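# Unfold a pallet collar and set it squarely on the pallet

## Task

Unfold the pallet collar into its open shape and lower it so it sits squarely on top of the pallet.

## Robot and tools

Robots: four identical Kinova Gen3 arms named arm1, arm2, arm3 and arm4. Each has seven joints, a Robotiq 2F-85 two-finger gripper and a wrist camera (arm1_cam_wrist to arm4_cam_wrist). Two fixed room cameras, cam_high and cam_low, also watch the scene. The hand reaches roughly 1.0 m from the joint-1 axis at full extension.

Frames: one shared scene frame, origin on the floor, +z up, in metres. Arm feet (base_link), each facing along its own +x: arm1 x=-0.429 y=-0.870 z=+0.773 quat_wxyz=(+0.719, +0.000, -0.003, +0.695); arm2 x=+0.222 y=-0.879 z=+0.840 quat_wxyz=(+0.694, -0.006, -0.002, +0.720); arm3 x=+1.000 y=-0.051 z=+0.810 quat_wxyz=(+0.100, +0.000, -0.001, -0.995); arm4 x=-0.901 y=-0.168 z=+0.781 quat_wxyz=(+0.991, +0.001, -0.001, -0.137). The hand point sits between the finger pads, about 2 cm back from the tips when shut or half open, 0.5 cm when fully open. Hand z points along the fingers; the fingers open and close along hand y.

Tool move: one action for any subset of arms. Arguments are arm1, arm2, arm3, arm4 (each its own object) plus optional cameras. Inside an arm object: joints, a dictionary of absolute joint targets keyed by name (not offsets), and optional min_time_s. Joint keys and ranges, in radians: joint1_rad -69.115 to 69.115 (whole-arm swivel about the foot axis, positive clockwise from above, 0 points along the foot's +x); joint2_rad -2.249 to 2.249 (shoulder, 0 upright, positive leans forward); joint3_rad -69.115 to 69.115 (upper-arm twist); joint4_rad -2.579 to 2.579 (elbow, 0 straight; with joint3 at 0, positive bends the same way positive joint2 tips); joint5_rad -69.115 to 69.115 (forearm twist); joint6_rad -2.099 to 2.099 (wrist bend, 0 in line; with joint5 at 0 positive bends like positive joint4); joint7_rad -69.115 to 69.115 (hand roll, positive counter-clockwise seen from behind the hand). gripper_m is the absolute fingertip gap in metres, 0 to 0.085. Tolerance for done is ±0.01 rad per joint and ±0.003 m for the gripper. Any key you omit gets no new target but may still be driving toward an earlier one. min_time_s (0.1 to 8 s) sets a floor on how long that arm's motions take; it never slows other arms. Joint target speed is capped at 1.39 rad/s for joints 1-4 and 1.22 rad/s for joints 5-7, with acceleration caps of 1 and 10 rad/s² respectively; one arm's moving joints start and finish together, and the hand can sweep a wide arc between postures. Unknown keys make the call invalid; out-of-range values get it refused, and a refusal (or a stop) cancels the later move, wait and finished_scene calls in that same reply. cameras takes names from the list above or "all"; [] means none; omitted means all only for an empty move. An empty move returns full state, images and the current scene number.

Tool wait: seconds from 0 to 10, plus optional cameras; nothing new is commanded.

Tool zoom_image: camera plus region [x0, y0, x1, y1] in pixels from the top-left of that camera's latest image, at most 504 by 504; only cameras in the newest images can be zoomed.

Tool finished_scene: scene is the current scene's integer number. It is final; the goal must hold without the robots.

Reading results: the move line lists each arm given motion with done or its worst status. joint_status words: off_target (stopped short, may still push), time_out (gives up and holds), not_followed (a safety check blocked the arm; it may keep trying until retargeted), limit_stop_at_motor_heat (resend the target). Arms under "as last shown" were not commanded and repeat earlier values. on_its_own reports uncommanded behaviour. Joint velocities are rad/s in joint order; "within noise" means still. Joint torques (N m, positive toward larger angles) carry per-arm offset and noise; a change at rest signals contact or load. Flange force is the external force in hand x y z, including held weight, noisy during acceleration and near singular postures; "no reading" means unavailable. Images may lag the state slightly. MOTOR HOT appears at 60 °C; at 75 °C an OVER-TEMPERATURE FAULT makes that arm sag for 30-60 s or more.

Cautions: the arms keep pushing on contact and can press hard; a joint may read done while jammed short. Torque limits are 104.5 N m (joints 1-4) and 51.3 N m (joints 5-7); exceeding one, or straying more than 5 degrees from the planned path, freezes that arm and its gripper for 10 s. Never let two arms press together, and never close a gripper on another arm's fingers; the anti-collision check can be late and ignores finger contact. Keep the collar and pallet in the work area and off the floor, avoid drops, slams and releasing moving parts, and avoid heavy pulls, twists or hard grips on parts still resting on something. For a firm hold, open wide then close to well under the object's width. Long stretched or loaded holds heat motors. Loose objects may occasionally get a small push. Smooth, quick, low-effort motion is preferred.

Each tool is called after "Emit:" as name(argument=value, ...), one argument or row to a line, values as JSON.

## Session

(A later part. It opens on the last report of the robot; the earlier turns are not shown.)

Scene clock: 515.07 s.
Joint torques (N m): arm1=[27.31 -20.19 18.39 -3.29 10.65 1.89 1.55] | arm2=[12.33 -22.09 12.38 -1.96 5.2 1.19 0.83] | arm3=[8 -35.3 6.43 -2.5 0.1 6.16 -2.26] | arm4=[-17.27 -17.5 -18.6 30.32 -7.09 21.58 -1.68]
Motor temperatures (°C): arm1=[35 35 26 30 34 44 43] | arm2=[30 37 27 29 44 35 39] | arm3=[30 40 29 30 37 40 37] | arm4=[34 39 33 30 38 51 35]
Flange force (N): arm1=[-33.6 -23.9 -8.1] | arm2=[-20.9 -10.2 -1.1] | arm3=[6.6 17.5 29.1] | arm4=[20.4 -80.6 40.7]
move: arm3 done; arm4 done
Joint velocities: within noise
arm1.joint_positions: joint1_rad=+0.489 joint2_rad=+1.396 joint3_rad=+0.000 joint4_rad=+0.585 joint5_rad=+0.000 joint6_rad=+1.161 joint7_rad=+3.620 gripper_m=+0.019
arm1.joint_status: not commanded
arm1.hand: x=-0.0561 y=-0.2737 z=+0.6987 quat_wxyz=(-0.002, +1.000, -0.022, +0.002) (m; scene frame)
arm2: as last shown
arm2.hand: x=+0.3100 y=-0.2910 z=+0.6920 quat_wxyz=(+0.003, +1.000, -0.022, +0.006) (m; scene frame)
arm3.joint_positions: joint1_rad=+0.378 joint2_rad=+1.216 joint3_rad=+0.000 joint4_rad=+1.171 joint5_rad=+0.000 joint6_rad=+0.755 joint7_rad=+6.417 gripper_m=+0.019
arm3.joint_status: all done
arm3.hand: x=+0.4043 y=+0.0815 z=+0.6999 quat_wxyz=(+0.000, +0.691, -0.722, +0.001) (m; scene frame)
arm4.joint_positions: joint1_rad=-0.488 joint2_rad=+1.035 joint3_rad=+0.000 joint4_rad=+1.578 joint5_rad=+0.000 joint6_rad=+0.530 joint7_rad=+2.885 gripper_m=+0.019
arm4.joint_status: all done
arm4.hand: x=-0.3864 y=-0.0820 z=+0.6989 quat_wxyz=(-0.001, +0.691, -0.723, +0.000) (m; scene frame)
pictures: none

Emit:
move(
  arm1={"joints": {"joint1_rad": 0.48069, "joint2_rad": 1.38435, "joint4_rad": 0.61244, "joint6_rad": 1.1448, "joint7_rad": 3.61251}, "min_time_s": 0.6},
  arm2={"joints": {"joint1_rad": 0.1289, "joint2_rad": 1.26036, "joint4_rad": 1.21717, "joint6_rad": 0.66406, "joint7_rad": 3.19004}, "min_time_s": 0.6},
  arm4={"joints": {"joint1_rad": -0.48387, "joint2_rad": 1.03412, "joint4_rad": 1.57874, "joint6_rad": 0.52873, "joint7_rad": 2.8888}, "min_time_s": 0.6},
  cameras=["arm1_cam_wrist", "arm2_cam_wrist", "arm3_cam_wrist", "arm4_cam_wrist"],
)

Scene clock: 522.90 s.
Joint torques (N m): arm1=[16.08 -23.39 11.24 -4.33 6.04 2.12 1.08] | arm2=[5.79 -22.06 6.05 -1.46 2.68 1.27 0.45] | arm3=[6.76 -37.27 6.03 -6.18 1 3.88 -1.09] | arm4=[-11.57 -25.52 -11.57 12.96 -4.36 12.41 -0.56]
Motor temperatures (°C): arm1=[35 35 26 30 34 44 43] | arm2=[30 38 27 29 44 35 39] | arm3=[30 41 28 30 37 40 37] | arm4=[34 39 33 31 38 52 35]
Flange force (N): arm1=[-18.6 -16.9 -3.0] | arm2=[-9.2 -11.4 -0.6] | arm3=[7.8 10.0 27.6] | arm4=[14.9 -44.3 34.9]
move: arm1 done; arm2 done; arm4 done
Joint velocities: within noise
arm1.joint_positions: joint1_rad=+0.481 joint2_rad=+1.384 joint3_rad=+0.000 joint4_rad=+0.612 joint5_rad=+0.000 joint6_rad=+1.145 joint7_rad=+3.612 gripper_m=+0.019
arm1.joint_status: all done
arm1.hand: x=-0.0622 y=-0.2731 z=+0.6988 quat_wxyz=(-0.002, +1.000, -0.022, +0.002) (m; scene frame)
arm2.joint_positions: joint1_rad=+0.129 joint2_rad=+1.260 joint3_rad=+0.000 joint4_rad=+1.217 joint5_rad=+0.000 joint6_rad=+0.664 joint7_rad=+3.190 gripper_m=+0.019
arm2.joint_status: all done
arm2.hand: x=+0.3038 y=-0.2906 z=+0.6920 quat_wxyz=(+0.003, +1.000, -0.022, +0.006) (m; scene frame)
arm3: as last shown
arm3.hand: x=+0.4043 y=+0.0814 z=+0.6999 quat_wxyz=(+0.001, +0.691, -0.722, +0.001) (m; scene frame)
arm4.joint_positions: joint1_rad=-0.484 joint2_rad=+1.034 joint3_rad=+0.000 joint4_rad=+1.579 joint5_rad=+0.000 joint6_rad=+0.529 joint7_rad=+2.889 gripper_m=+0.019
arm4.joint_status: all done
arm4.hand: x=-0.3864 y=-0.0842 z=+0.6989 quat_wxyz=(-0.001, +0.691, -0.723, +0.000) (m; scene frame)
pictures: arm1_cam_wrist, arm2_cam_wrist, arm3_cam_wrist, arm4_cam_wrist
Images, in order (width x height): arm1_cam_wrist 896x504, arm2_cam_wrist 896x504, arm3_cam_wrist 896x504, arm4_cam_wrist 896x504.

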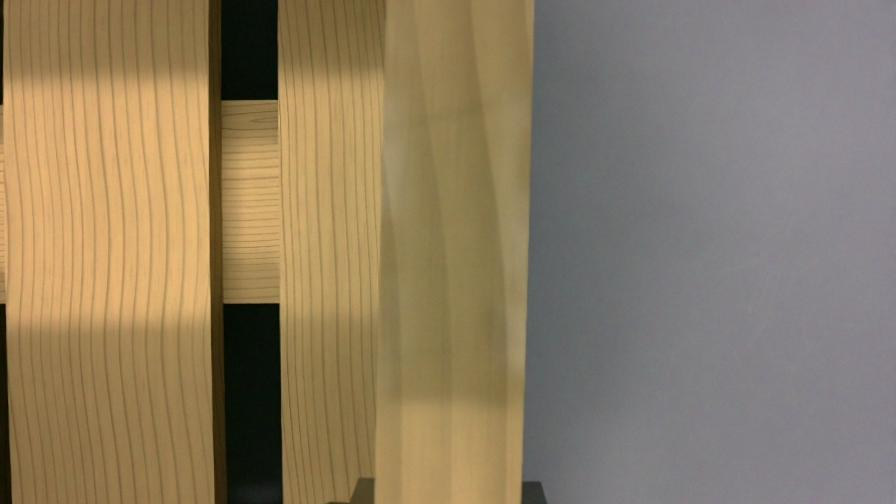

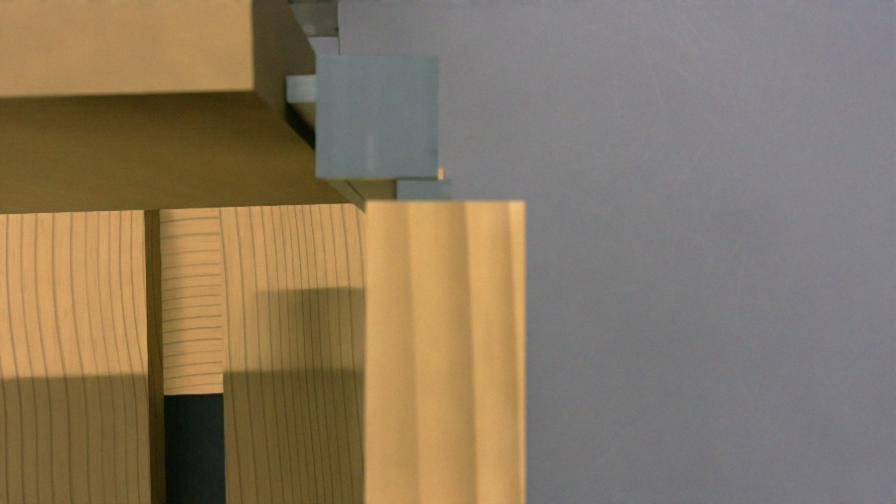

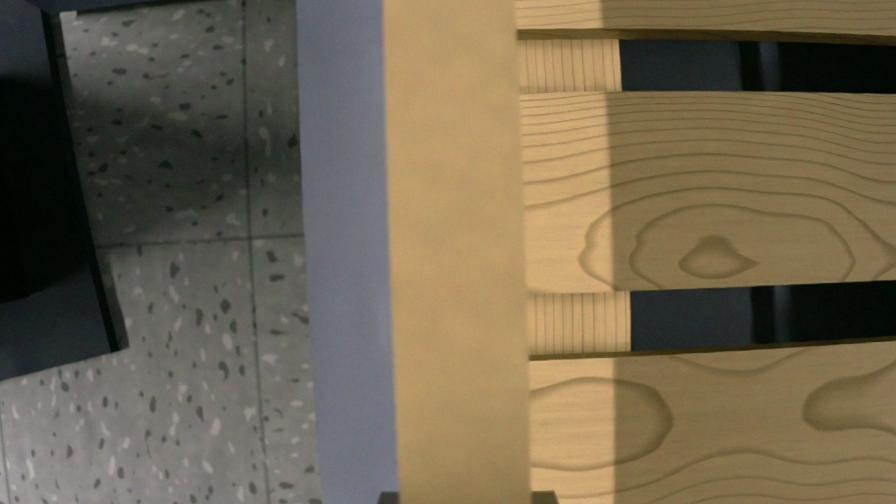

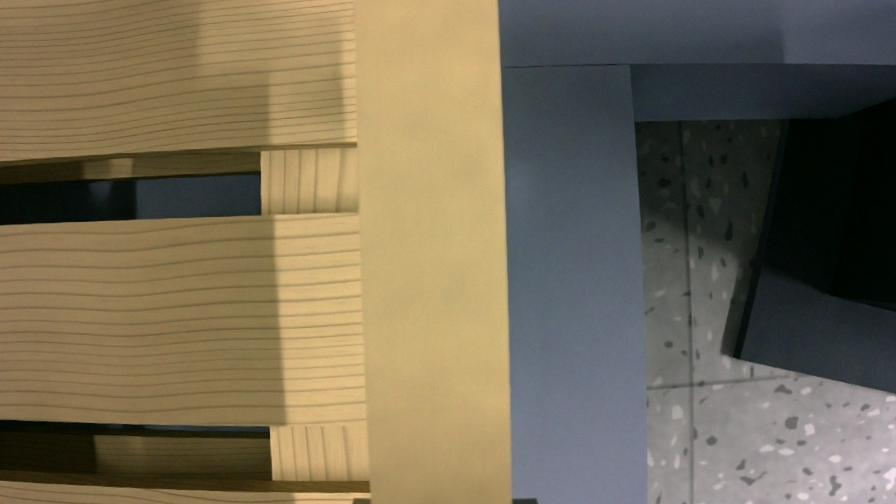

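Emit:
move(
  arm1={"joints": {"joint1_rad": 0.4743, "joint2_rad": 1.3745, "joint4_rad": 0.63477, "joint6_rad": 1.13232, "joint7_rad": 3.60612}, "min_time_s": 0.6},
  arm2={"joints": {"joint1_rad": 0.12049, "joint2_rad": 1.25862, "joint4_rad": 1.2198, "joint6_rad": 0.66317, "joint7_rad": 3.18163}, "min_time_s": 0.6},
  arm3={"joints": {"joint1_rad": 0.37438, "joint2_rad": 1.21562, "joint4_rad": 1.1728, "joint6_rad": 0.75317, "joint7_rad": 6.41357}, "min_time_s": 0.6},
  arm4={"joints": {"joint1_rad": -0.47887, "joint2_rad": 1.03276, "joint4_rad": 1.58324, "joint6_rad": 0.52559, "joint7_rad": 2.8938}, "min_time_s": 0.6},
  cameras=["arm3_cam_wrist", "arm4_cam_wrist"],
)

Scene clock: 529.70 s.
Joint torques (N m): arm1=[7.86 -26.51 5.88 -8.9 2.73 -1.27 0.77] | arm2=[1.46 -26.25 2.02 -4.26 0.97 -0.04 0.21] | arm3=[0.72 -37.05 1.44 -7.58 0.08 2.54 -0.23] | arm4=[-5.01 -30.04 -3.74 4.53 -1.94 7.99 -0.15]
Motor temperatures (°C): arm1=[35 35 26 30 34 44 43] | arm2=[30 38 27 29 44 35 39] | arm3=[30 41 28 30 37 40 37] | arm4=[34 39 33 31 38 51 35]
Flange force (N): arm1=[-13.5 -0.9 -4.2] | arm2=[-1.7 -8.4 3.8] | arm3=[-0.1 5.8 24.6] | arm4=[5.4 -25.4 33.5]
move: arm1 done; arm2 done; arm3 done; arm4 done
Joint velocities: within noise
arm1.joint_positions: joint1_rad=+0.474 joint2_rad=+1.375 joint3_rad=+0.000 joint4_rad=+0.635 joint5_rad=+0.000 joint6_rad=+1.132 joint7_rad=+3.606 gripper_m=+0.019
arm1.joint_status: all done
arm1.hand: x=-0.0672 y=-0.2730 z=+0.6992 quat_wxyz=(-0.002, +1.000, -0.022, +0.002) (m; scene frame)
arm2.joint_positions: joint1_rad=+0.120 joint2_rad=+1.259 joint3_rad=+0.000 joint4_rad=+1.220 joint5_rad=+0.000 joint6_rad=+0.663 joint7_rad=+3.182 gripper_m=+0.019
arm2.joint_status: all done
arm2.hand: x=+0.2988 y=-0.2904 z=+0.6924 quat_wxyz=(+0.003, +1.000, -0.022, +0.006) (m; scene frame)
arm3.joint_positions: joint1_rad=+0.374 joint2_rad=+1.216 joint3_rad=+0.000 joint4_rad=+1.173 joint5_rad=+0.000 joint6_rad=+0.753 joint7_rad=+6.414 gripper_m=+0.019
arm3.joint_status: all done
arm3.hand: x=+0.4043 y=+0.0795 z=+0.6999 quat_wxyz=(+0.000, +0.691, -0.722, +0.001) (m; scene frame)
arm4.joint_positions: joint1_rad=-0.479 joint2_rad=+1.033 joint3_rad=+0.000 joint4_rad=+1.583 joint5_rad=+0.000 joint6_rad=+0.526 joint7_rad=+2.894 gripper_m=+0.019
arm4.joint_status: all done
arm4.hand: x=-0.3871 y=-0.0869 z=+0.6989 quat_wxyz=(-0.001, +0.691, -0.723, +0.000) (m; scene frame)
pictures: arm3_cam_wrist, arm4_cam_wrist
Images, in order (width x height): arm3_cam_wrist 896x504, arm4_cam_wrist 896x504.

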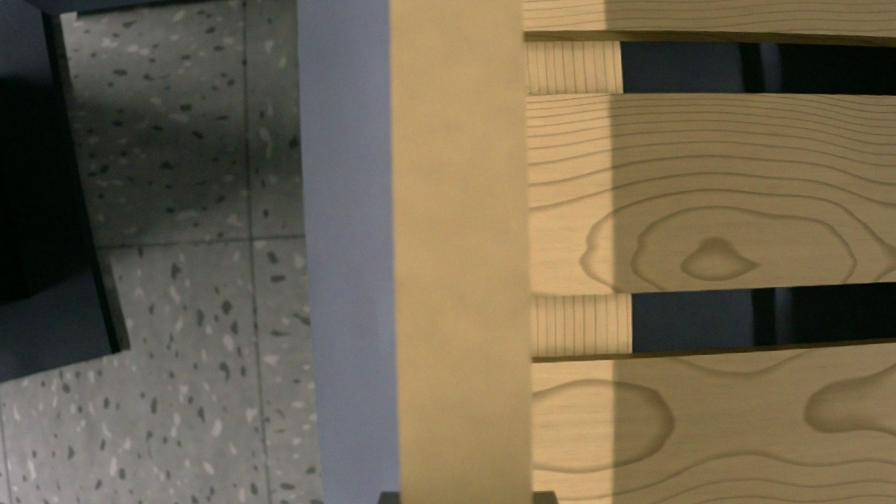

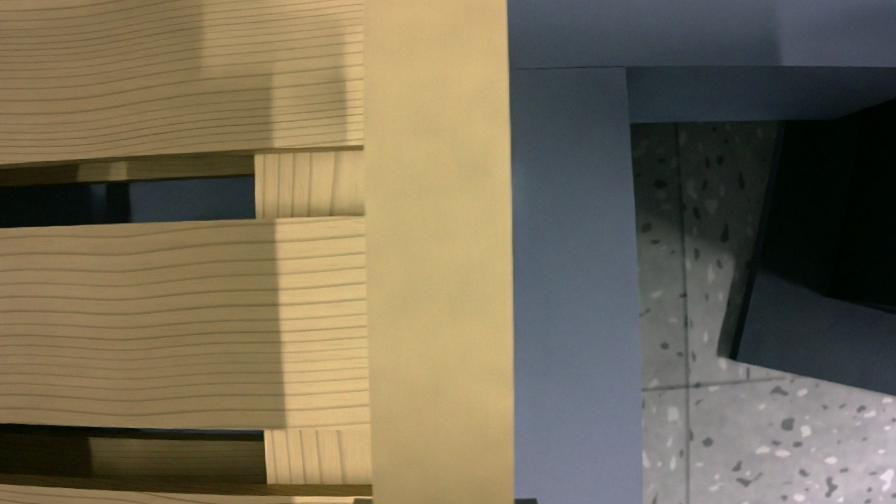

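Emit:
move(
  arm1={"joints": {"joint1_rad": 0.47298, "joint2_rad": 1.44925, "joint4_rad": 0.60603, "joint6_rad": 1.08631, "joint7_rad": 3.6048}, "min_time_s": 1.1},
  arm2={"joints": {"joint1_rad": 0.11792, "joint2_rad": 1.34897, "joint4_rad": 1.1685, "joint6_rad": 0.62412, "joint7_rad": 3.17906}, "min_time_s": 1.1},
  arm3={"joints": {"joint1_rad": 0.37438, "joint2_rad": 1.30093, "joint4_rad": 1.13459, "joint6_rad": 0.70607, "joint7_rad": 6.41357}, "min_time_s": 1.1},
  arm4={"joints": {"joint1_rad": -0.47856, "joint2_rad": 1.12578, "joint4_rad": 1.5541, "joint6_rad": 0.46171, "joint7_rad": 2.89411}, "min_time_s": 1.1},
  cameras=["cam_low", "cam_high"],
)

Scene clock: 535.70 s.
Joint torques (N m): arm1=[6.85 -26.68 4.94 -5.19 2 2.06 0.72] | arm2=[1.27 -25.81 1.91 -4.08 0.99 -0.4 0.16] | arm3=[2.68 -38.33 3.43 -9.46 1 0.93 0] | arm4=[-7.01 -32.59 -5.87 -1.59 -1.93 3.9 0.11]
Motor temperatures (°C): arm1=[35 35 26 30 34 44 43] | arm2=[30 38 27 29 44 35 39] | arm3=[30 42 28 30 37 40 37] | arm4=[34 39 33 31 38 51 35]
Flange force (N): arm1=[-5.2 -12.9 2.4] | arm2=[-1.4 -8.2 2.7] | arm3=[4.4 1.2 23.1] | arm4=[11.4 -12.4 29.0]
move: arm1 done; arm2 done; arm3 done; arm4 done
Joint velocities: within noise
arm1.joint_positions: joint1_rad=+0.473 joint2_rad=+1.449 joint3_rad=+0.000 joint4_rad=+0.606 joint5_rad=+0.000 joint6_rad=+1.086 joint7_rad=+3.605 gripper_m=+0.019
arm1.joint_status: all done
arm1.hand: x=-0.0685 y=-0.2736 z=+0.6553 quat_wxyz=(-0.002, +1.000, -0.022, +0.002) (m; scene frame)
arm2.joint_positions: joint1_rad=+0.118 joint2_rad=+1.349 joint3_rad=+0.000 joint4_rad=+1.169 joint5_rad=+0.000 joint6_rad=+0.624 joint7_rad=+3.179 gripper_m=+0.019
arm2.joint_status: all done
arm2.hand: x=+0.2978 y=-0.2902 z=+0.6484 quat_wxyz=(+0.003, +1.000, -0.022, +0.006) (m; scene frame)
arm3.joint_positions: joint1_rad=+0.374 joint2_rad=+1.301 joint3_rad=+0.000 joint4_rad=+1.135 joint5_rad=+0.000 joint6_rad=+0.706 joint7_rad=+6.414 gripper_m=+0.019
arm3.joint_status: all done
arm3.hand: x=+0.4042 y=+0.0793 z=+0.6559 quat_wxyz=(+0.001, +0.691, -0.722, +0.001) (m; scene frame)
arm4.joint_positions: joint1_rad=-0.479 joint2_rad=+1.126 joint3_rad=+0.000 joint4_rad=+1.554 joint5_rad=+0.000 joint6_rad=+0.462 joint7_rad=+2.894 gripper_m=+0.019
arm4.joint_status: all done
arm4.hand: x=-0.3861 y=-0.0869 z=+0.6549 quat_wxyz=(-0.001, +0.691, -0.723, +0.000) (m; scene frame)
pictures: cam_high, cam_low
Images, in order (width x height): cam_high 896x504, cam_low 896x504.

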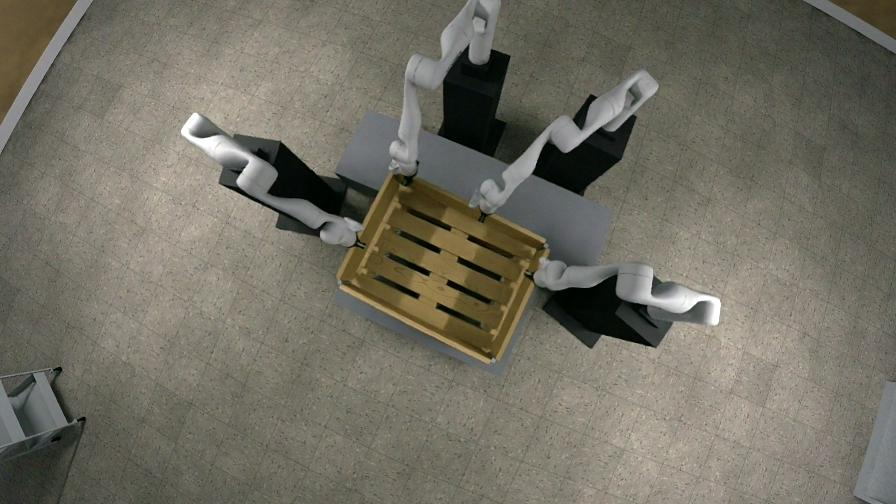

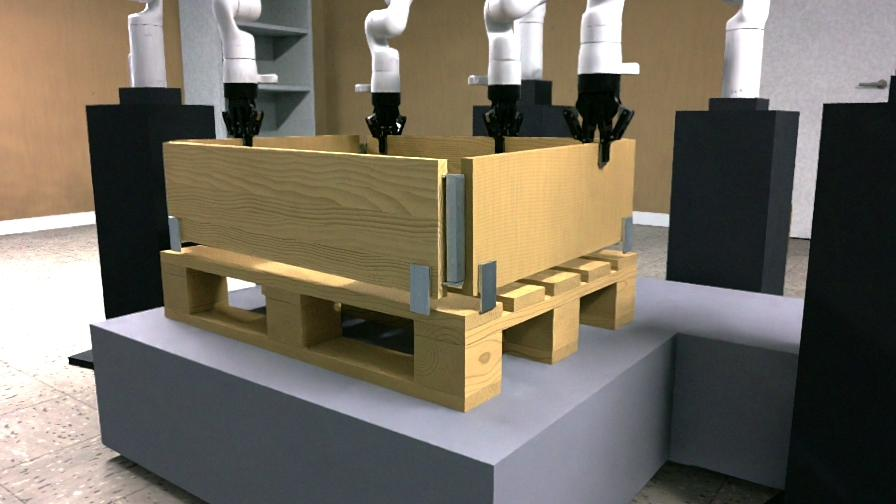

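Emit:
zoom_image(
  camera="cam_low",
  region=[390, 220, 550, 340],
)

Emit:
zoom_image(
  camera="cam_low",
  region=[570, 190, 670, 290],
)

Emit:
zoom_image(
  camera="cam_high",
  region=[320, 160, 570, 380],
)

Scaled by 3.150 from the camera's 896x504 image, which has a finer 1280x720 frame.

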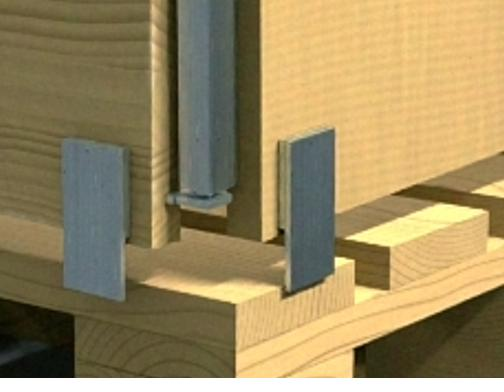

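Scaled by 5.040 from the camera's 896x504 image, which has a finer 1280x720 frame.

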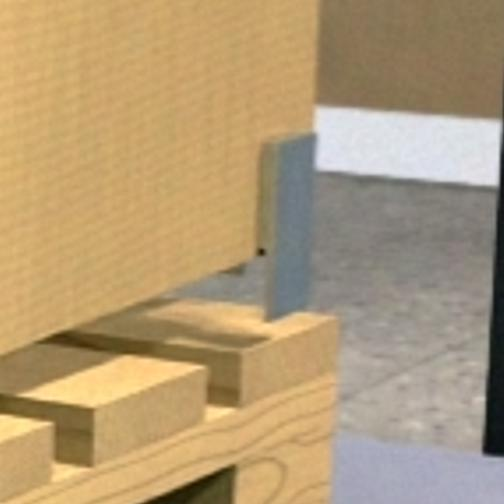

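Scaled by 2.016 from the camera's 896x504 image, which has a finer 1280x720 frame.

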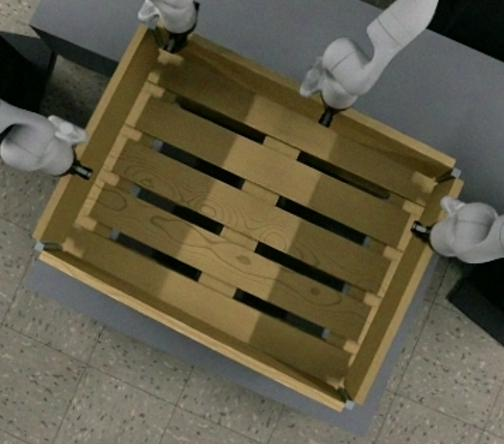

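Emit:
zoom_image(
  camera="cam_low",
  region=[140, 190, 260, 280],
)

Scaled by 4.200 from the camera's 896x504 image, which has a finer 1280x720 frame.

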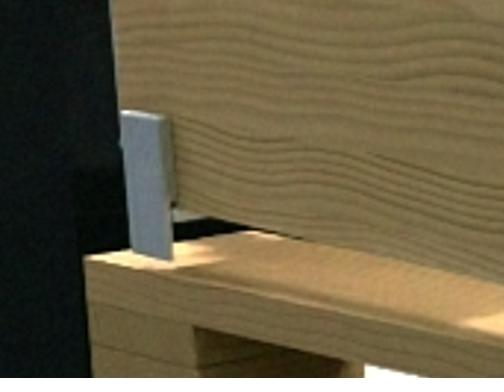

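Emit:
move(
  cameras=["cam_low", "cam_high"],
)

Scene clock: 548.70 s.
Joint torques (N m): arm1=[6.79 -26.69 4.87 -5.22 2.06 2.08 0.72] | arm2=[1.29 -25.84 1.95 -4.15 0.95 -0.42 0.23] | arm3=[2.64 -38.31 3.45 -9.42 0.98 0.92 0] | arm4=[-7.02 -32.63 -5.89 -1.57 -1.93 3.9 0.11]
Motor temperatures (°C): arm1=[35 35 26 30 34 44 43] | arm2=[30 38 27 29 44 35 39] | arm3=[30 42 28 30 37 40 37] | arm4=[34 39 33 31 38 51 35]
Flange force (N): arm1=[-5.3 -12.6 2.4] | arm2=[-1.5 -8.0 2.6] | arm3=[4.3 1.4 23.1] | arm4=[11.4 -12.5 29.1]
Joint velocities: within noise
arm1.joint_positions: joint1_rad=+0.473 joint2_rad=+1.449 joint3_rad=+0.000 joint4_rad=+0.606 joint5_rad=+0.000 joint6_rad=+1.086 joint7_rad=+3.605 gripper_m=+0.019
arm1.joint_status: all done
arm1.hand: x=-0.0685 y=-0.2736 z=+0.6553 quat_wxyz=(-0.002, +1.000, -0.022, +0.002) (m; scene frame)
arm2.joint_positions: joint1_rad=+0.118 joint2_rad=+1.349 joint3_rad=+0.000 joint4_rad=+1.169 joint5_rad=+0.000 joint6_rad=+0.624 joint7_rad=+3.179 gripper_m=+0.019
arm2.joint_status: all done
arm2.hand: x=+0.2978 y=-0.2902 z=+0.6484 quat_wxyz=(+0.002, +1.000, -0.022, +0.006) (m; scene frame)
arm3.joint_positions: joint1_rad=+0.374 joint2_rad=+1.301 joint3_rad=+0.000 joint4_rad=+1.135 joint5_rad=+0.000 joint6_rad=+0.706 joint7_rad=+6.414 gripper_m=+0.019
arm3.joint_status: all done
arm3.hand: x=+0.4042 y=+0.0793 z=+0.6559 quat_wxyz=(+0.001, +0.691, -0.722, +0.001) (m; scene frame)
arm4.joint_positions: joint1_rad=-0.479 joint2_rad=+1.126 joint3_rad=+0.000 joint4_rad=+1.554 joint5_rad=+0.000 joint6_rad=+0.462 joint7_rad=+2.894 gripper_m=+0.019
arm4.joint_status: all done
arm4.hand: x=-0.3861 y=-0.0869 z=+0.6549 quat_wxyz=(-0.001, +0.691, -0.723, +0.000) (m; scene frame)
pictures: cam_high, cam_low
Images, in order (width x height): cam_high 896x504, cam_low 896x504.

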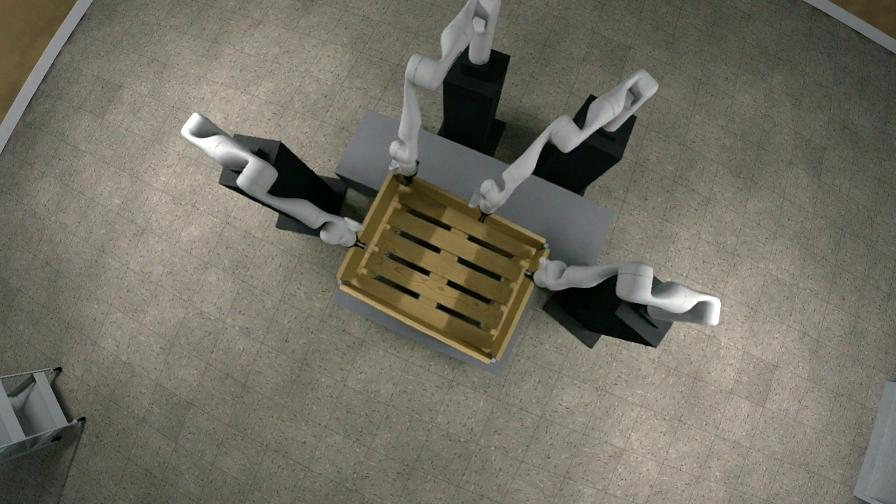

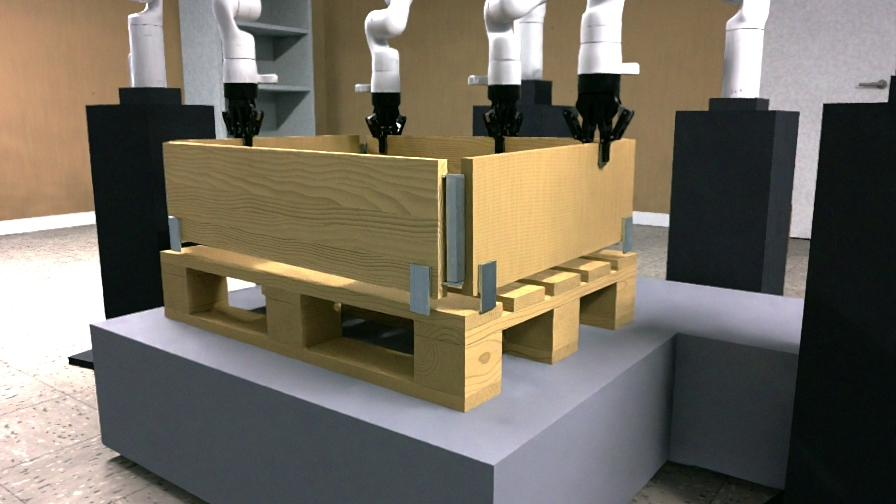

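Emit:
zoom_image(
  camera="cam_low",
  region=[400, 240, 520, 340],
)

Emit:
zoom_image(
  camera="cam_low",
  region=[150, 200, 230, 270],
)

Emit:
zoom_image(
  camera="cam_low",
  region=[560, 200, 660, 280],
)

Scaled by 4.200 from the camera's 896x504 image, which has a finer 1280x720 frame.

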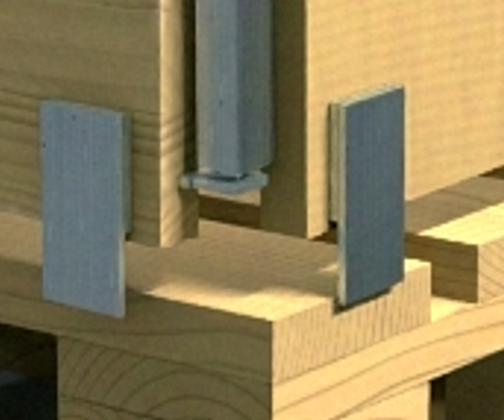

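Scaled by 6.300 from the camera's 896x504 image, which has a finer 1280x720 frame.

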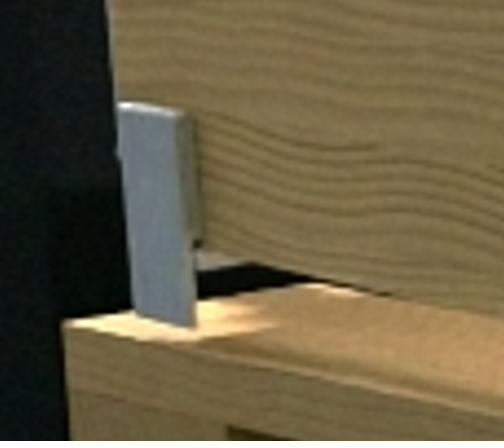

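Scaled by 5.040 from the camera's 896x504 image, which has a finer 1280x720 frame.

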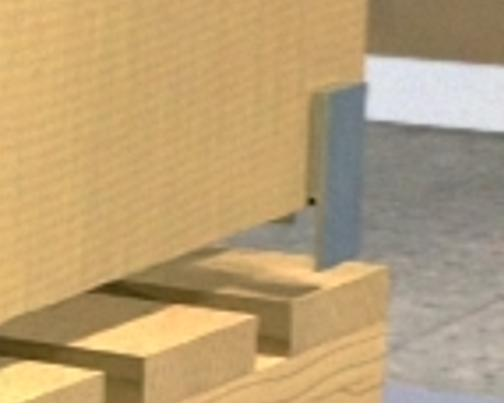

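Emit:
move(
  arm1={"joints": {"joint2_rad": 1.468994, "joint4_rad": 0.592575, "joint6_rad": 1.080024}, "min_time_s": 0.8},
  arm2={"joints": {"joint2_rad": 1.37001, "joint4_rad": 1.154701, "joint6_rad": 0.616882}, "min_time_s": 0.8},
  arm3={"joints": {"joint2_rad": 1.32097, "joint4_rad": 1.123556, "joint6_rad": 0.697067}, "min_time_s": 0.8},
  arm4={"joints": {"joint2_rad": 1.147102, "joint4_rad": 1.546129, "joint6_rad": 0.448362}, "min_time_s": 0.8},
  cameras=["cam_low"],
)

Emit:
zoom_image(
  camera="cam_low",
  region=[400, 240, 520, 340],
)

Emit:
zoom_image(
  camera="cam_low",
  region=[150, 200, 230, 270],
)

Emit:
zoom_image(
  camera="cam_low",
  region=[560, 200, 660, 280],
)

Scene clock: 565.97 s.
Joint torques (N m): arm1=[6.62 -29.4 5.09 -5.44 2.19 3.24 0.78] | arm2=[1.82 -28.5 2.53 -3.66 1.15 0.74 0.21] | arm3=[5.67 -21.96 5.29 -7.6 1.36 -2.4 -0.3] | arm4=[-7.01 -31.44 -5.71 -3.91 -1.91 2.16 -0.05]
Motor temperatures (°C): arm1=[35 35 26 30 34 44 43] | arm2=[30 38 26 29 44 35 39] | arm3=[30 42 28 30 37 39 37] | arm4=[34 40 33 30 38 50 35]
Flange force (N): arm1=[-4.5 -13.8 8.3] | arm2=[-2.2 -10.2 9.8] | arm3=[10.0 -5.6 -11.0] | arm4=[12.9 -6.4 22.2]
move: arm1 done; arm2 done; arm3 done; arm4 done
Joint velocities: within noise
arm1.joint_positions: joint1_rad=+0.473 joint2_rad=+1.469 joint3_rad=+0.000 joint4_rad=+0.593 joint5_rad=+0.000 joint6_rad=+1.080 joint7_rad=+3.605 gripper_m=+0.019
arm1.joint_status: all done
arm1.hand: x=-0.0685 y=-0.2735 z=+0.6452 quat_wxyz=(-0.002, +1.000, -0.022, +0.002) (m; scene frame)
arm2.joint_positions: joint1_rad=+0.118 joint2_rad=+1.370 joint3_rad=+0.000 joint4_rad=+1.155 joint5_rad=+0.000 joint6_rad=+0.617 joint7_rad=+3.179 gripper_m=+0.019
arm2.joint_status: all done
arm2.hand: x=+0.2979 y=-0.2903 z=+0.6384 quat_wxyz=(+0.003, +1.000, -0.022, +0.006) (m; scene frame)
arm3.joint_positions: joint1_rad=+0.374 joint2_rad=+1.321 joint3_rad=+0.000 joint4_rad=+1.123 joint5_rad=+0.000 joint6_rad=+0.697 joint7_rad=+6.414 gripper_m=+0.019
arm3.joint_status: all done
arm3.hand: x=+0.4041 y=+0.0793 z=+0.6458 quat_wxyz=(+0.001, +0.691, -0.722, +0.000) (m; scene frame)
arm4.joint_positions: joint1_rad=-0.479 joint2_rad=+1.147 joint3_rad=+0.000 joint4_rad=+1.546 joint5_rad=+0.000 joint6_rad=+0.448 joint7_rad=+2.894 gripper_m=+0.019
arm4.joint_status: all done
arm4.hand: x=-0.3861 y=-0.0869 z=+0.6449 quat_wxyz=(-0.001, +0.691, -0.723, +0.000) (m; scene frame)
pictures: cam_low
Images, in order (width x height): cam_low 896x504.

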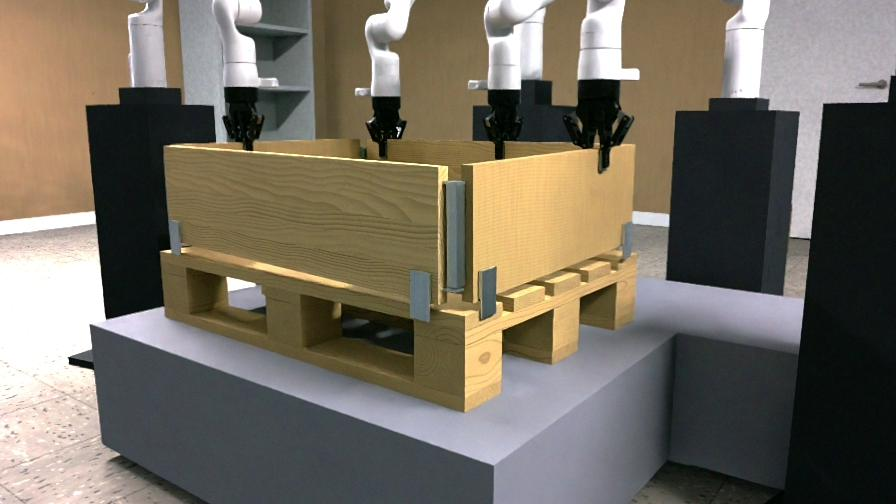

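Scaled by 4.200 from the camera's 896x504 image, which has a finer 1280x720 frame.

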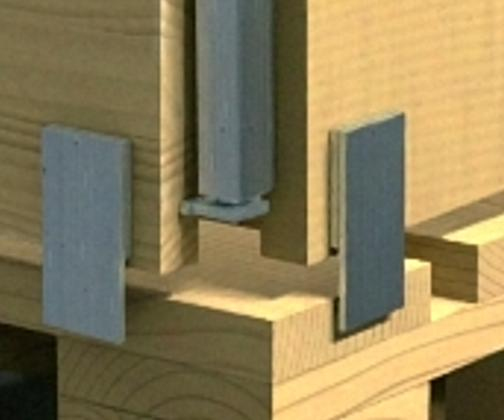

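Scaled by 6.300 from the camera's 896x504 image, which has a finer 1280x720 frame.

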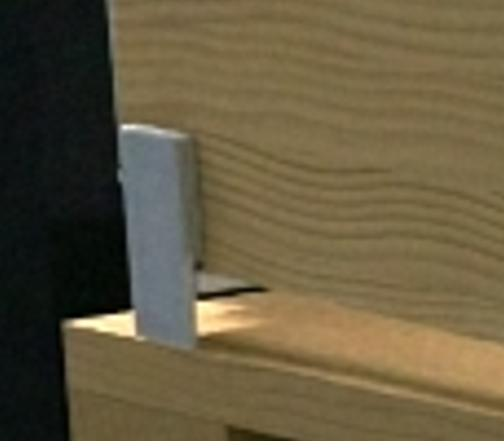

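Scaled by 5.040 from the camera's 896x504 image, which has a finer 1280x720 frame.

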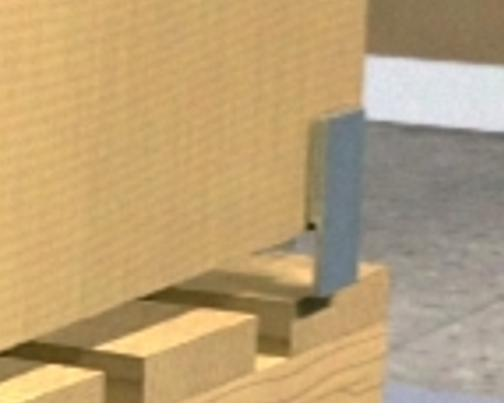

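Emit:
zoom_image(
  camera="cam_low",
  region=[158, 236, 198, 268],
)

Scaled by 12.600 from the camera's 896x504 image, which has a finer 1280x720 frame.

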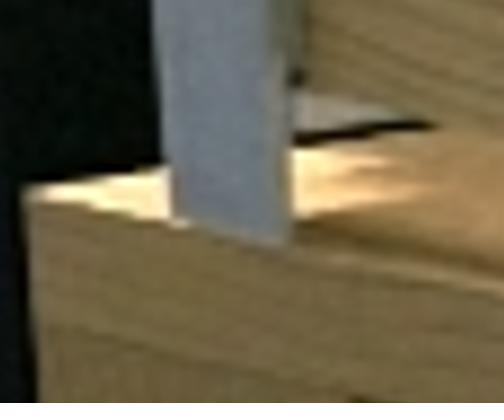

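Emit:
move(
  arm1={"joints": {"joint2_rad": 1.464994, "joint4_rad": 0.595399, "joint6_rad": 1.0812}, "min_time_s": 0.6},
  arm2={"joints": {"joint1_rad": 0.11765, "joint2_rad": 1.368775, "joint4_rad": 1.147774, "joint6_rad": 0.625044, "joint7_rad": 3.17879}, "min_time_s": 0.6},
  arm3={"joints": {"joint1_rad": 0.37899, "joint2_rad": 1.310511, "joint4_rad": 1.135322, "joint6_rad": 0.69576, "joint7_rad": 6.41818}, "min_time_s": 0.6},
  arm4={"joints": {"joint1_rad": -0.47327, "joint2_rad": 1.143964, "joint4_rad": 1.54346, "joint6_rad": 0.454169, "joint7_rad": 2.8994}, "min_time_s": 0.6},
  cameras=[],
)

Scene clock: 585.70 s.
Joint torques (N m): arm1=[3.57 -27.07 2.38 -4.06 0.23 3.63 -0.01] | arm2=[-0.29 -22.19 -0.13 -3.71 -0.47 -0.59 -0.65] | arm3=[4.13 -38.57 4.31 -3.97 1.14 4.71 -0.02] | arm4=[-4.36 -33.72 -2.42 -4.92 -1.02 2.07 0.2]
Motor temperatures (°C): arm1=[35 36 26 30 34 44 43] | arm2=[30 38 26 29 44 35 39] | arm3=[30 42 28 30 37 39 37] | arm4=[34 40 33 30 38 50 35]
Flange force (N): arm1=[1.5 -13.1 5.8] | arm2=[2.4 -5.0 -4.6] | arm3=[4.1 16.2 33.0] | arm4=[7.8 -4.0 26.1]
move: arm1 done; arm2 done; arm3 done; arm4 done
Joint velocities: within noise
arm1.joint_positions: joint1_rad=+0.473 joint2_rad=+1.465 joint3_rad=+0.000 joint4_rad=+0.595 joint5_rad=+0.000 joint6_rad=+1.081 joint7_rad=+3.605 gripper_m=+0.019
arm1.joint_status: all done
arm1.hand: x=-0.0685 y=-0.2736 z=+0.6473 quat_wxyz=(-0.002, +1.000, -0.022, +0.002) (m; scene frame)
arm2.joint_positions: joint1_rad=+0.118 joint2_rad=+1.369 joint3_rad=+0.000 joint4_rad=+1.148 joint5_rad=+0.000 joint6_rad=+0.625 joint7_rad=+3.179 gripper_m=+0.019
arm2.joint_status: all done
arm2.hand: x=+0.2980 y=-0.2882 z=+0.6404 quat_wxyz=(+0.002, +1.000, -0.022, +0.006) (m; scene frame)
arm3.joint_positions: joint1_rad=+0.379 joint2_rad=+1.311 joint3_rad=+0.000 joint4_rad=+1.135 joint5_rad=+0.000 joint6_rad=+0.696 joint7_rad=+6.418 gripper_m=+0.019
arm3.joint_status: all done
arm3.hand: x=+0.4062 y=+0.0818 z=+0.6499 quat_wxyz=(+0.001, +0.691, -0.722, +0.001) (m; scene frame)
arm4.joint_positions: joint1_rad=-0.473 joint2_rad=+1.144 joint3_rad=+0.000 joint4_rad=+1.543 joint5_rad=+0.000 joint6_rad=+0.454 joint7_rad=+2.899 gripper_m=+0.019
arm4.joint_status: all done
arm4.hand: x=-0.3846 y=-0.0893 z=+0.6469 quat_wxyz=(-0.001, +0.691, -0.723, +0.000) (m; scene frame)
pictures: none
No camera images: "cameras" was empty.

Emit:
move(
  arm1={"joints": {"joint2_rad": 1.473021, "joint4_rad": 0.589682, "joint6_rad": 1.07889}, "min_time_s": 0.6},
  arm2={"joints": {"joint2_rad": 1.377244, "joint4_rad": 1.14207, "joint6_rad": 0.622279}, "min_time_s": 0.6},
  arm3={"joints": {"joint2_rad": 1.322605, "joint4_rad": 1.128483, "joint6_rad": 0.690505}, "min_time_s": 0.6},
  arm4={"joints": {"joint2_rad": 1.152525, "joint4_rad": 1.540121, "joint6_rad": 0.448947}, "min_time_s": 0.6},
  cameras=["cam_low"],
)

Emit:
zoom_image(
  camera="cam_low",
  region=[158, 236, 198, 268],
)

Scene clock: 589.53 s.
Joint torques (N m): arm1=[4.89 -31 3.68 -6.13 1.05 3.39 0.05] | arm2=[0.74 -29.22 1.03 -3.13 0.01 1.33 -0.52] | arm3=[6.55 -16.61 6.31 -6.11 2.03 -2.83 -0.04] | arm4=[-4.98 -32.27 -2.92 -7.06 -1.03 0.33 0.22]
Motor temperatures (°C): arm1=[35 36 26 30 34 44 43] | arm2=[30 38 26 29 44 35 39] | arm3=[30 42 28 30 37 39 37] | arm4=[34 40 33 30 38 50 35]
Flange force (N): arm1=[-1.9 -11.0 10.6] | arm2=[1.0 -11.9 12.4] | arm3=[11.9 -5.3 -20.5] | arm4=[9.9 0.9 18.8]
move: arm1 done; arm2 done; arm3 done; arm4 done
Joint velocities: within noise
arm1.joint_positions: joint1_rad=+0.473 joint2_rad=+1.473 joint3_rad=+0.000 joint4_rad=+0.590 joint5_rad=+0.000 joint6_rad=+1.079 joint7_rad=+3.605 gripper_m=+0.019
arm1.joint_status: all done
arm1.hand: x=-0.0685 y=-0.2735 z=+0.6433 quat_wxyz=(-0.002, +1.000, -0.022, +0.002) (m; scene frame)
arm2.joint_positions: joint1_rad=+0.118 joint2_rad=+1.377 joint3_rad=+0.000 joint4_rad=+1.142 joint5_rad=+0.000 joint6_rad=+0.622 joint7_rad=+3.179 gripper_m=+0.019
arm2.joint_status: all done
arm2.hand: x=+0.2979 y=-0.2883 z=+0.6364 quat_wxyz=(+0.003, +1.000, -0.022, +0.006) (m; scene frame)
arm3.joint_positions: joint1_rad=+0.379 joint2_rad=+1.323 joint3_rad=+0.000 joint4_rad=+1.128 joint5_rad=+0.000 joint6_rad=+0.691 joint7_rad=+6.418 gripper_m=+0.019
arm3.joint_status: all done
arm3.hand: x=+0.4062 y=+0.0818 z=+0.6439 quat_wxyz=(+0.001, +0.691, -0.722, +0.001) (m; scene frame)
arm4.joint_positions: joint1_rad=-0.473 joint2_rad=+1.153 joint3_rad=+0.000 joint4_rad=+1.540 joint5_rad=+0.000 joint6_rad=+0.449 joint7_rad=+2.899 gripper_m=+0.019
arm4.joint_status: all done
arm4.hand: x=-0.3846 y=-0.0894 z=+0.6429 quat_wxyz=(-0.001, +0.691, -0.723, +0.000) (m; scene frame)
pictures: cam_low
Images, in order (width x height): cam_low 896x504.

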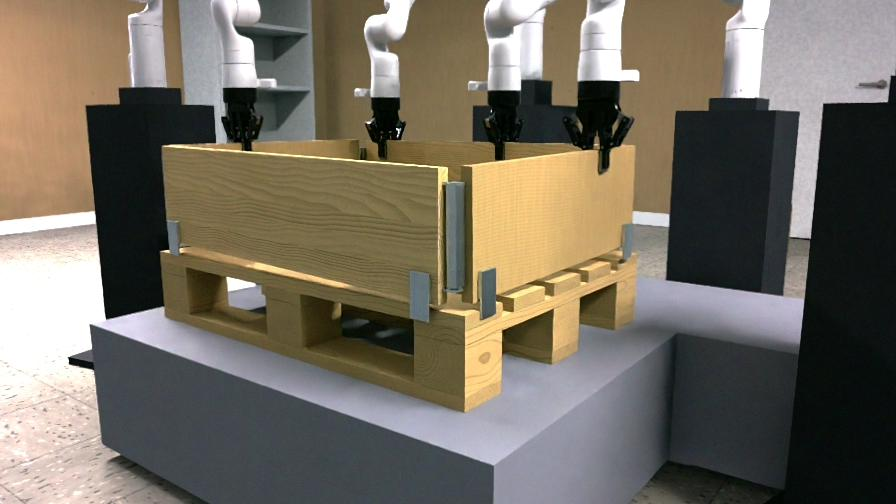

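Scaled by 12.600 from the camera's 896x504 image, which has a finer 1280x720 frame.

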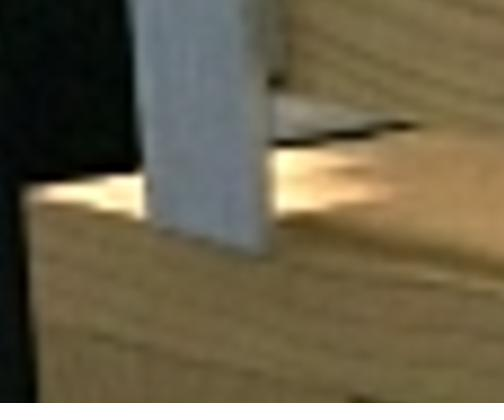

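Emit:
zoom_image(
  camera="cam_low",
  region=[456, 256, 516, 326],
)

Emit:
zoom_image(
  camera="cam_low",
  region=[606, 216, 646, 276],
)

Scaled by 7.200 from the camera's 896x504 image, which has a finer 1280x720 frame.

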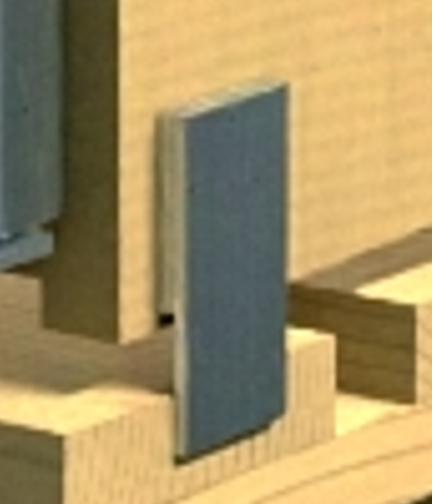

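Scaled by 8.400 from the camera's 896x504 image, which has a finer 1280x720 frame.

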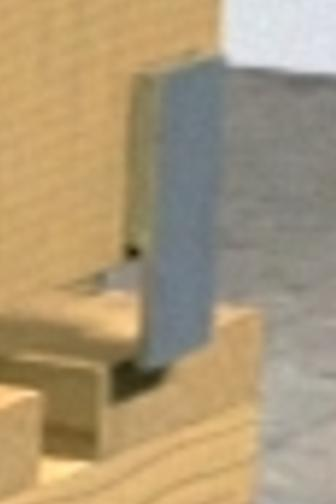

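Emit:
move(
  cameras=["cam_high"],
)

Emit:
zoom_image(
  camera="cam_high",
  region=[325, 160, 565, 375],
)

Scene clock: 607.23 s.
Joint torques (N m): arm1=[5.03 -31.15 3.61 -6.05 1.07 3.41 0.08] | arm2=[1 -29.17 1.15 -3.12 -0.11 1.35 -0.56] | arm3=[6.69 -16.29 6.41 -6.01 2.04 -2.88 -0.07] | arm4=[-5.01 -32.23 -2.95 -7.04 -1.02 0.29 0.19]
Motor temperatures (°C): arm1=[35 36 26 30 34 44 43] | arm2=[29 39 26 29 44 34 39] | arm3=[30 41 28 30 37 39 37] | arm4=[34 41 33 30 38 49 35]
Flange force (N): arm1=[-1.6 -12.1 11.0] | arm2=[0.6 -11.9 12.3] | arm3=[12.1 -5.1 -21.0] | arm4=[10.0 0.7 18.7]
Joint velocities: within noise
arm1.joint_positions: joint1_rad=+0.473 joint2_rad=+1.473 joint3_rad=+0.000 joint4_rad=+0.590 joint5_rad=+0.000 joint6_rad=+1.079 joint7_rad=+3.605 gripper_m=+0.019
arm1.joint_status: all done
arm1.hand: x=-0.0685 y=-0.2735 z=+0.6433 quat_wxyz=(-0.002, +1.000, -0.022, +0.002) (m; scene frame)
arm2.joint_positions: joint1_rad=+0.118 joint2_rad=+1.377 joint3_rad=+0.000 joint4_rad=+1.142 joint5_rad=+0.000 joint6_rad=+0.622 joint7_rad=+3.179 gripper_m=+0.019
arm2.joint_status: all done
arm2.hand: x=+0.2980 y=-0.2883 z=+0.6364 quat_wxyz=(+0.003, +1.000, -0.022, +0.006) (m; scene frame)
arm3.joint_positions: joint1_rad=+0.379 joint2_rad=+1.323 joint3_rad=+0.000 joint4_rad=+1.128 joint5_rad=+0.000 joint6_rad=+0.691 joint7_rad=+6.418 gripper_m=+0.019
arm3.joint_status: all done
arm3.hand: x=+0.4062 y=+0.0818 z=+0.6439 quat_wxyz=(+0.001, +0.691, -0.722, +0.001) (m; scene frame)
arm4.joint_positions: joint1_rad=-0.473 joint2_rad=+1.153 joint3_rad=+0.000 joint4_rad=+1.540 joint5_rad=+0.000 joint6_rad=+0.449 joint7_rad=+2.899 gripper_m=+0.019
arm4.joint_status: all done
arm4.hand: x=-0.3846 y=-0.0894 z=+0.6429 quat_wxyz=(-0.001, +0.691, -0.723, +0.000) (m; scene frame)
pictures: cam_high
Images, in order (width x height): cam_high 896x504.

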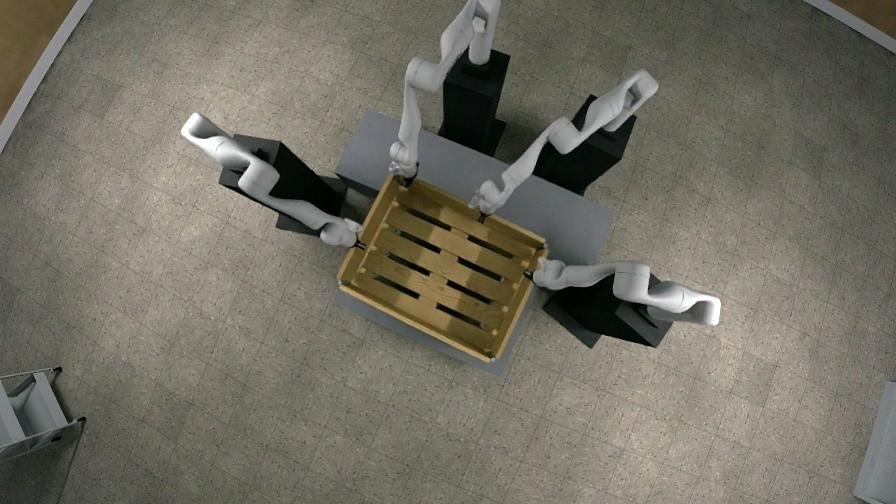

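Scaled by 2.100 from the camera's 896x504 image, which has a finer 1280x720 frame.

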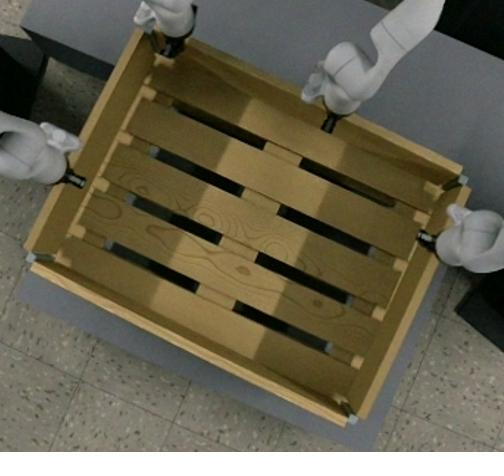

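Emit:
zoom_image(
  camera="cam_high",
  region=[330, 240, 400, 310],
)

Emit:
zoom_image(
  camera="cam_high",
  region=[455, 300, 525, 370],
)

Emit:
zoom_image(
  camera="cam_high",
  region=[490, 210, 560, 280],
)

Emit:
zoom_image(
  camera="cam_high",
  region=[365, 160, 435, 230],
)

Scaled by 7.200 from the camera's 896x504 image, which has a finer 1280x720 frame.

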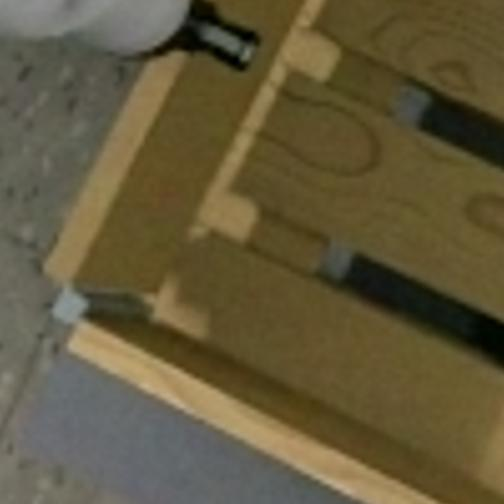

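Scaled by 7.200 from the camera's 896x504 image, which has a finer 1280x720 frame.

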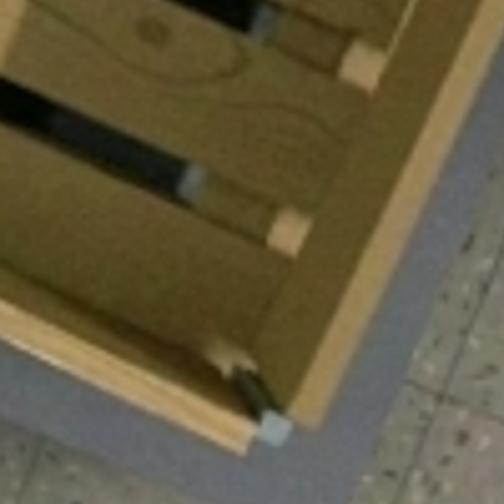

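Scaled by 7.200 from the camera's 896x504 image, which has a finer 1280x720 frame.

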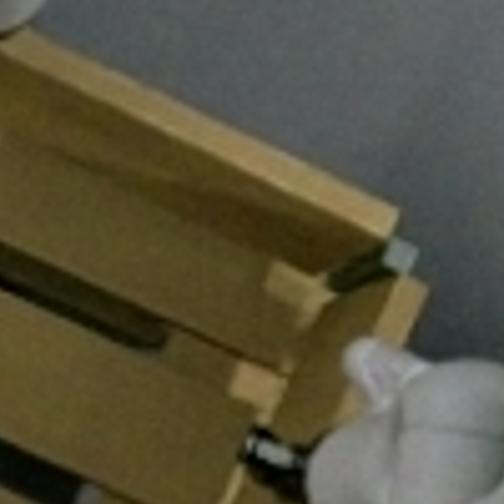

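Scaled by 7.200 from the camera's 896x504 image, which has a finer 1280x720 frame.

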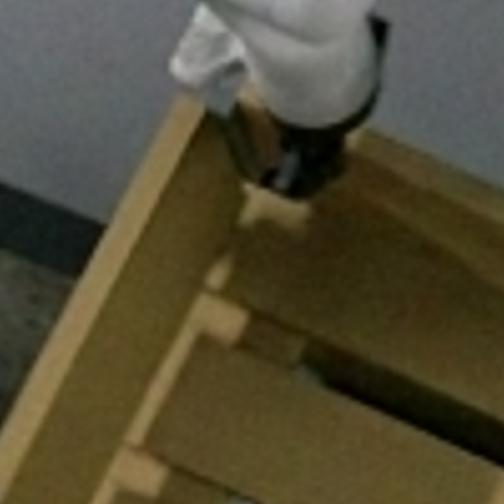

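Emit:
move(
  arm1={"joints": {"joint1_rad": 0.475842, "joint2_rad": 1.47532, "joint4_rad": 0.583909, "joint6_rad": 1.082364, "joint7_rad": 3.607662}, "min_time_s": 0.8},
  arm2={"joints": {"joint1_rad": 0.120723, "joint2_rad": 1.380686, "joint4_rad": 1.130892, "joint6_rad": 0.630015, "joint7_rad": 3.181863}, "min_time_s": 0.8},
  arm3={"joints": {"joint1_rad": 0.383641, "joint2_rad": 1.318824, "joint4_rad": 1.125088, "joint6_rad": 0.697681, "joint7_rad": 6.422831}, "min_time_s": 0.8},
  arm4={"joints": {"joint1_rad": -0.467321, "joint2_rad": 1.152887, "joint4_rad": 1.538741, "joint6_rad": 0.449965, "joint7_rad": 2.905349}, "min_time_s": 0.8},
  cameras=[],
)

Scene clock: 630.83 s.
Joint torques (N m): arm1=[7 -27.68 4.23 -5.59 0.83 2.58 -0.87] | arm2=[1.94 -21.95 1.16 -3.3 -0.88 -0.34 -1.51] | arm3=[4.25 -43.01 4.22 -11.09 0.56 0.69 -0.57] | arm4=[-2.74 -33.22 -0.66 -3.33 -0.83 2.71 -0.09]
Motor temperatures (°C): arm1=[34 36 26 30 34 44 43] | arm2=[29 40 26 29 44 34 39] | arm3=[30 40 28 30 37 39 37] | arm4=[34 41 32 30 38 49 35]
Flange force (N): arm1=[-4.7 -9.4 4.2] | arm2=[0.2 -6.0 -4.4] | arm3=[6.0 1.3 30.3] | arm4=[4.6 -6.8 27.0]
move: arm1 done; arm2 done; arm3 done; arm4 done
Joint velocities: within noise
arm1.joint_positions: joint1_rad=+0.476 joint2_rad=+1.475 joint3_rad=+0.000 joint4_rad=+0.584 joint5_rad=+0.000 joint6_rad=+1.082 joint7_rad=+3.608 gripper_m=+0.019
arm1.joint_status: all done
arm1.hand: x=-0.0665 y=-0.2741 z=+0.6433 quat_wxyz=(-0.002, +1.000, -0.022, +0.002) (m; scene frame)
arm2.joint_positions: joint1_rad=+0.121 joint2_rad=+1.381 joint3_rad=+0.000 joint4_rad=+1.131 joint5_rad=+0.000 joint6_rad=+0.630 joint7_rad=+3.182 gripper_m=+0.019
arm2.joint_status: all done
arm2.hand: x=+0.3000 y=-0.2863 z=+0.6364 quat_wxyz=(+0.002, +1.000, -0.022, +0.006) (m; scene frame)
arm3.joint_positions: joint1_rad=+0.384 joint2_rad=+1.319 joint3_rad=+0.000 joint4_rad=+1.125 joint5_rad=+0.000 joint6_rad=+0.698 joint7_rad=+6.423 gripper_m=+0.019
arm3.joint_status: all done
arm3.hand: x=+0.4055 y=+0.0848 z=+0.6469 quat_wxyz=(+0.001, +0.691, -0.722, +0.001) (m; scene frame)
arm4.joint_positions: joint1_rad=-0.467 joint2_rad=+1.153 joint3_rad=+0.000 joint4_rad=+1.539 joint5_rad=+0.000 joint6_rad=+0.450 joint7_rad=+2.905 gripper_m=+0.019
arm4.joint_status: all done
arm4.hand: x=-0.3838 y=-0.0923 z=+0.6429 quat_wxyz=(-0.001, +0.691, -0.723, +0.000) (m; scene frame)
pictures: none
No camera images: "cameras" was empty.


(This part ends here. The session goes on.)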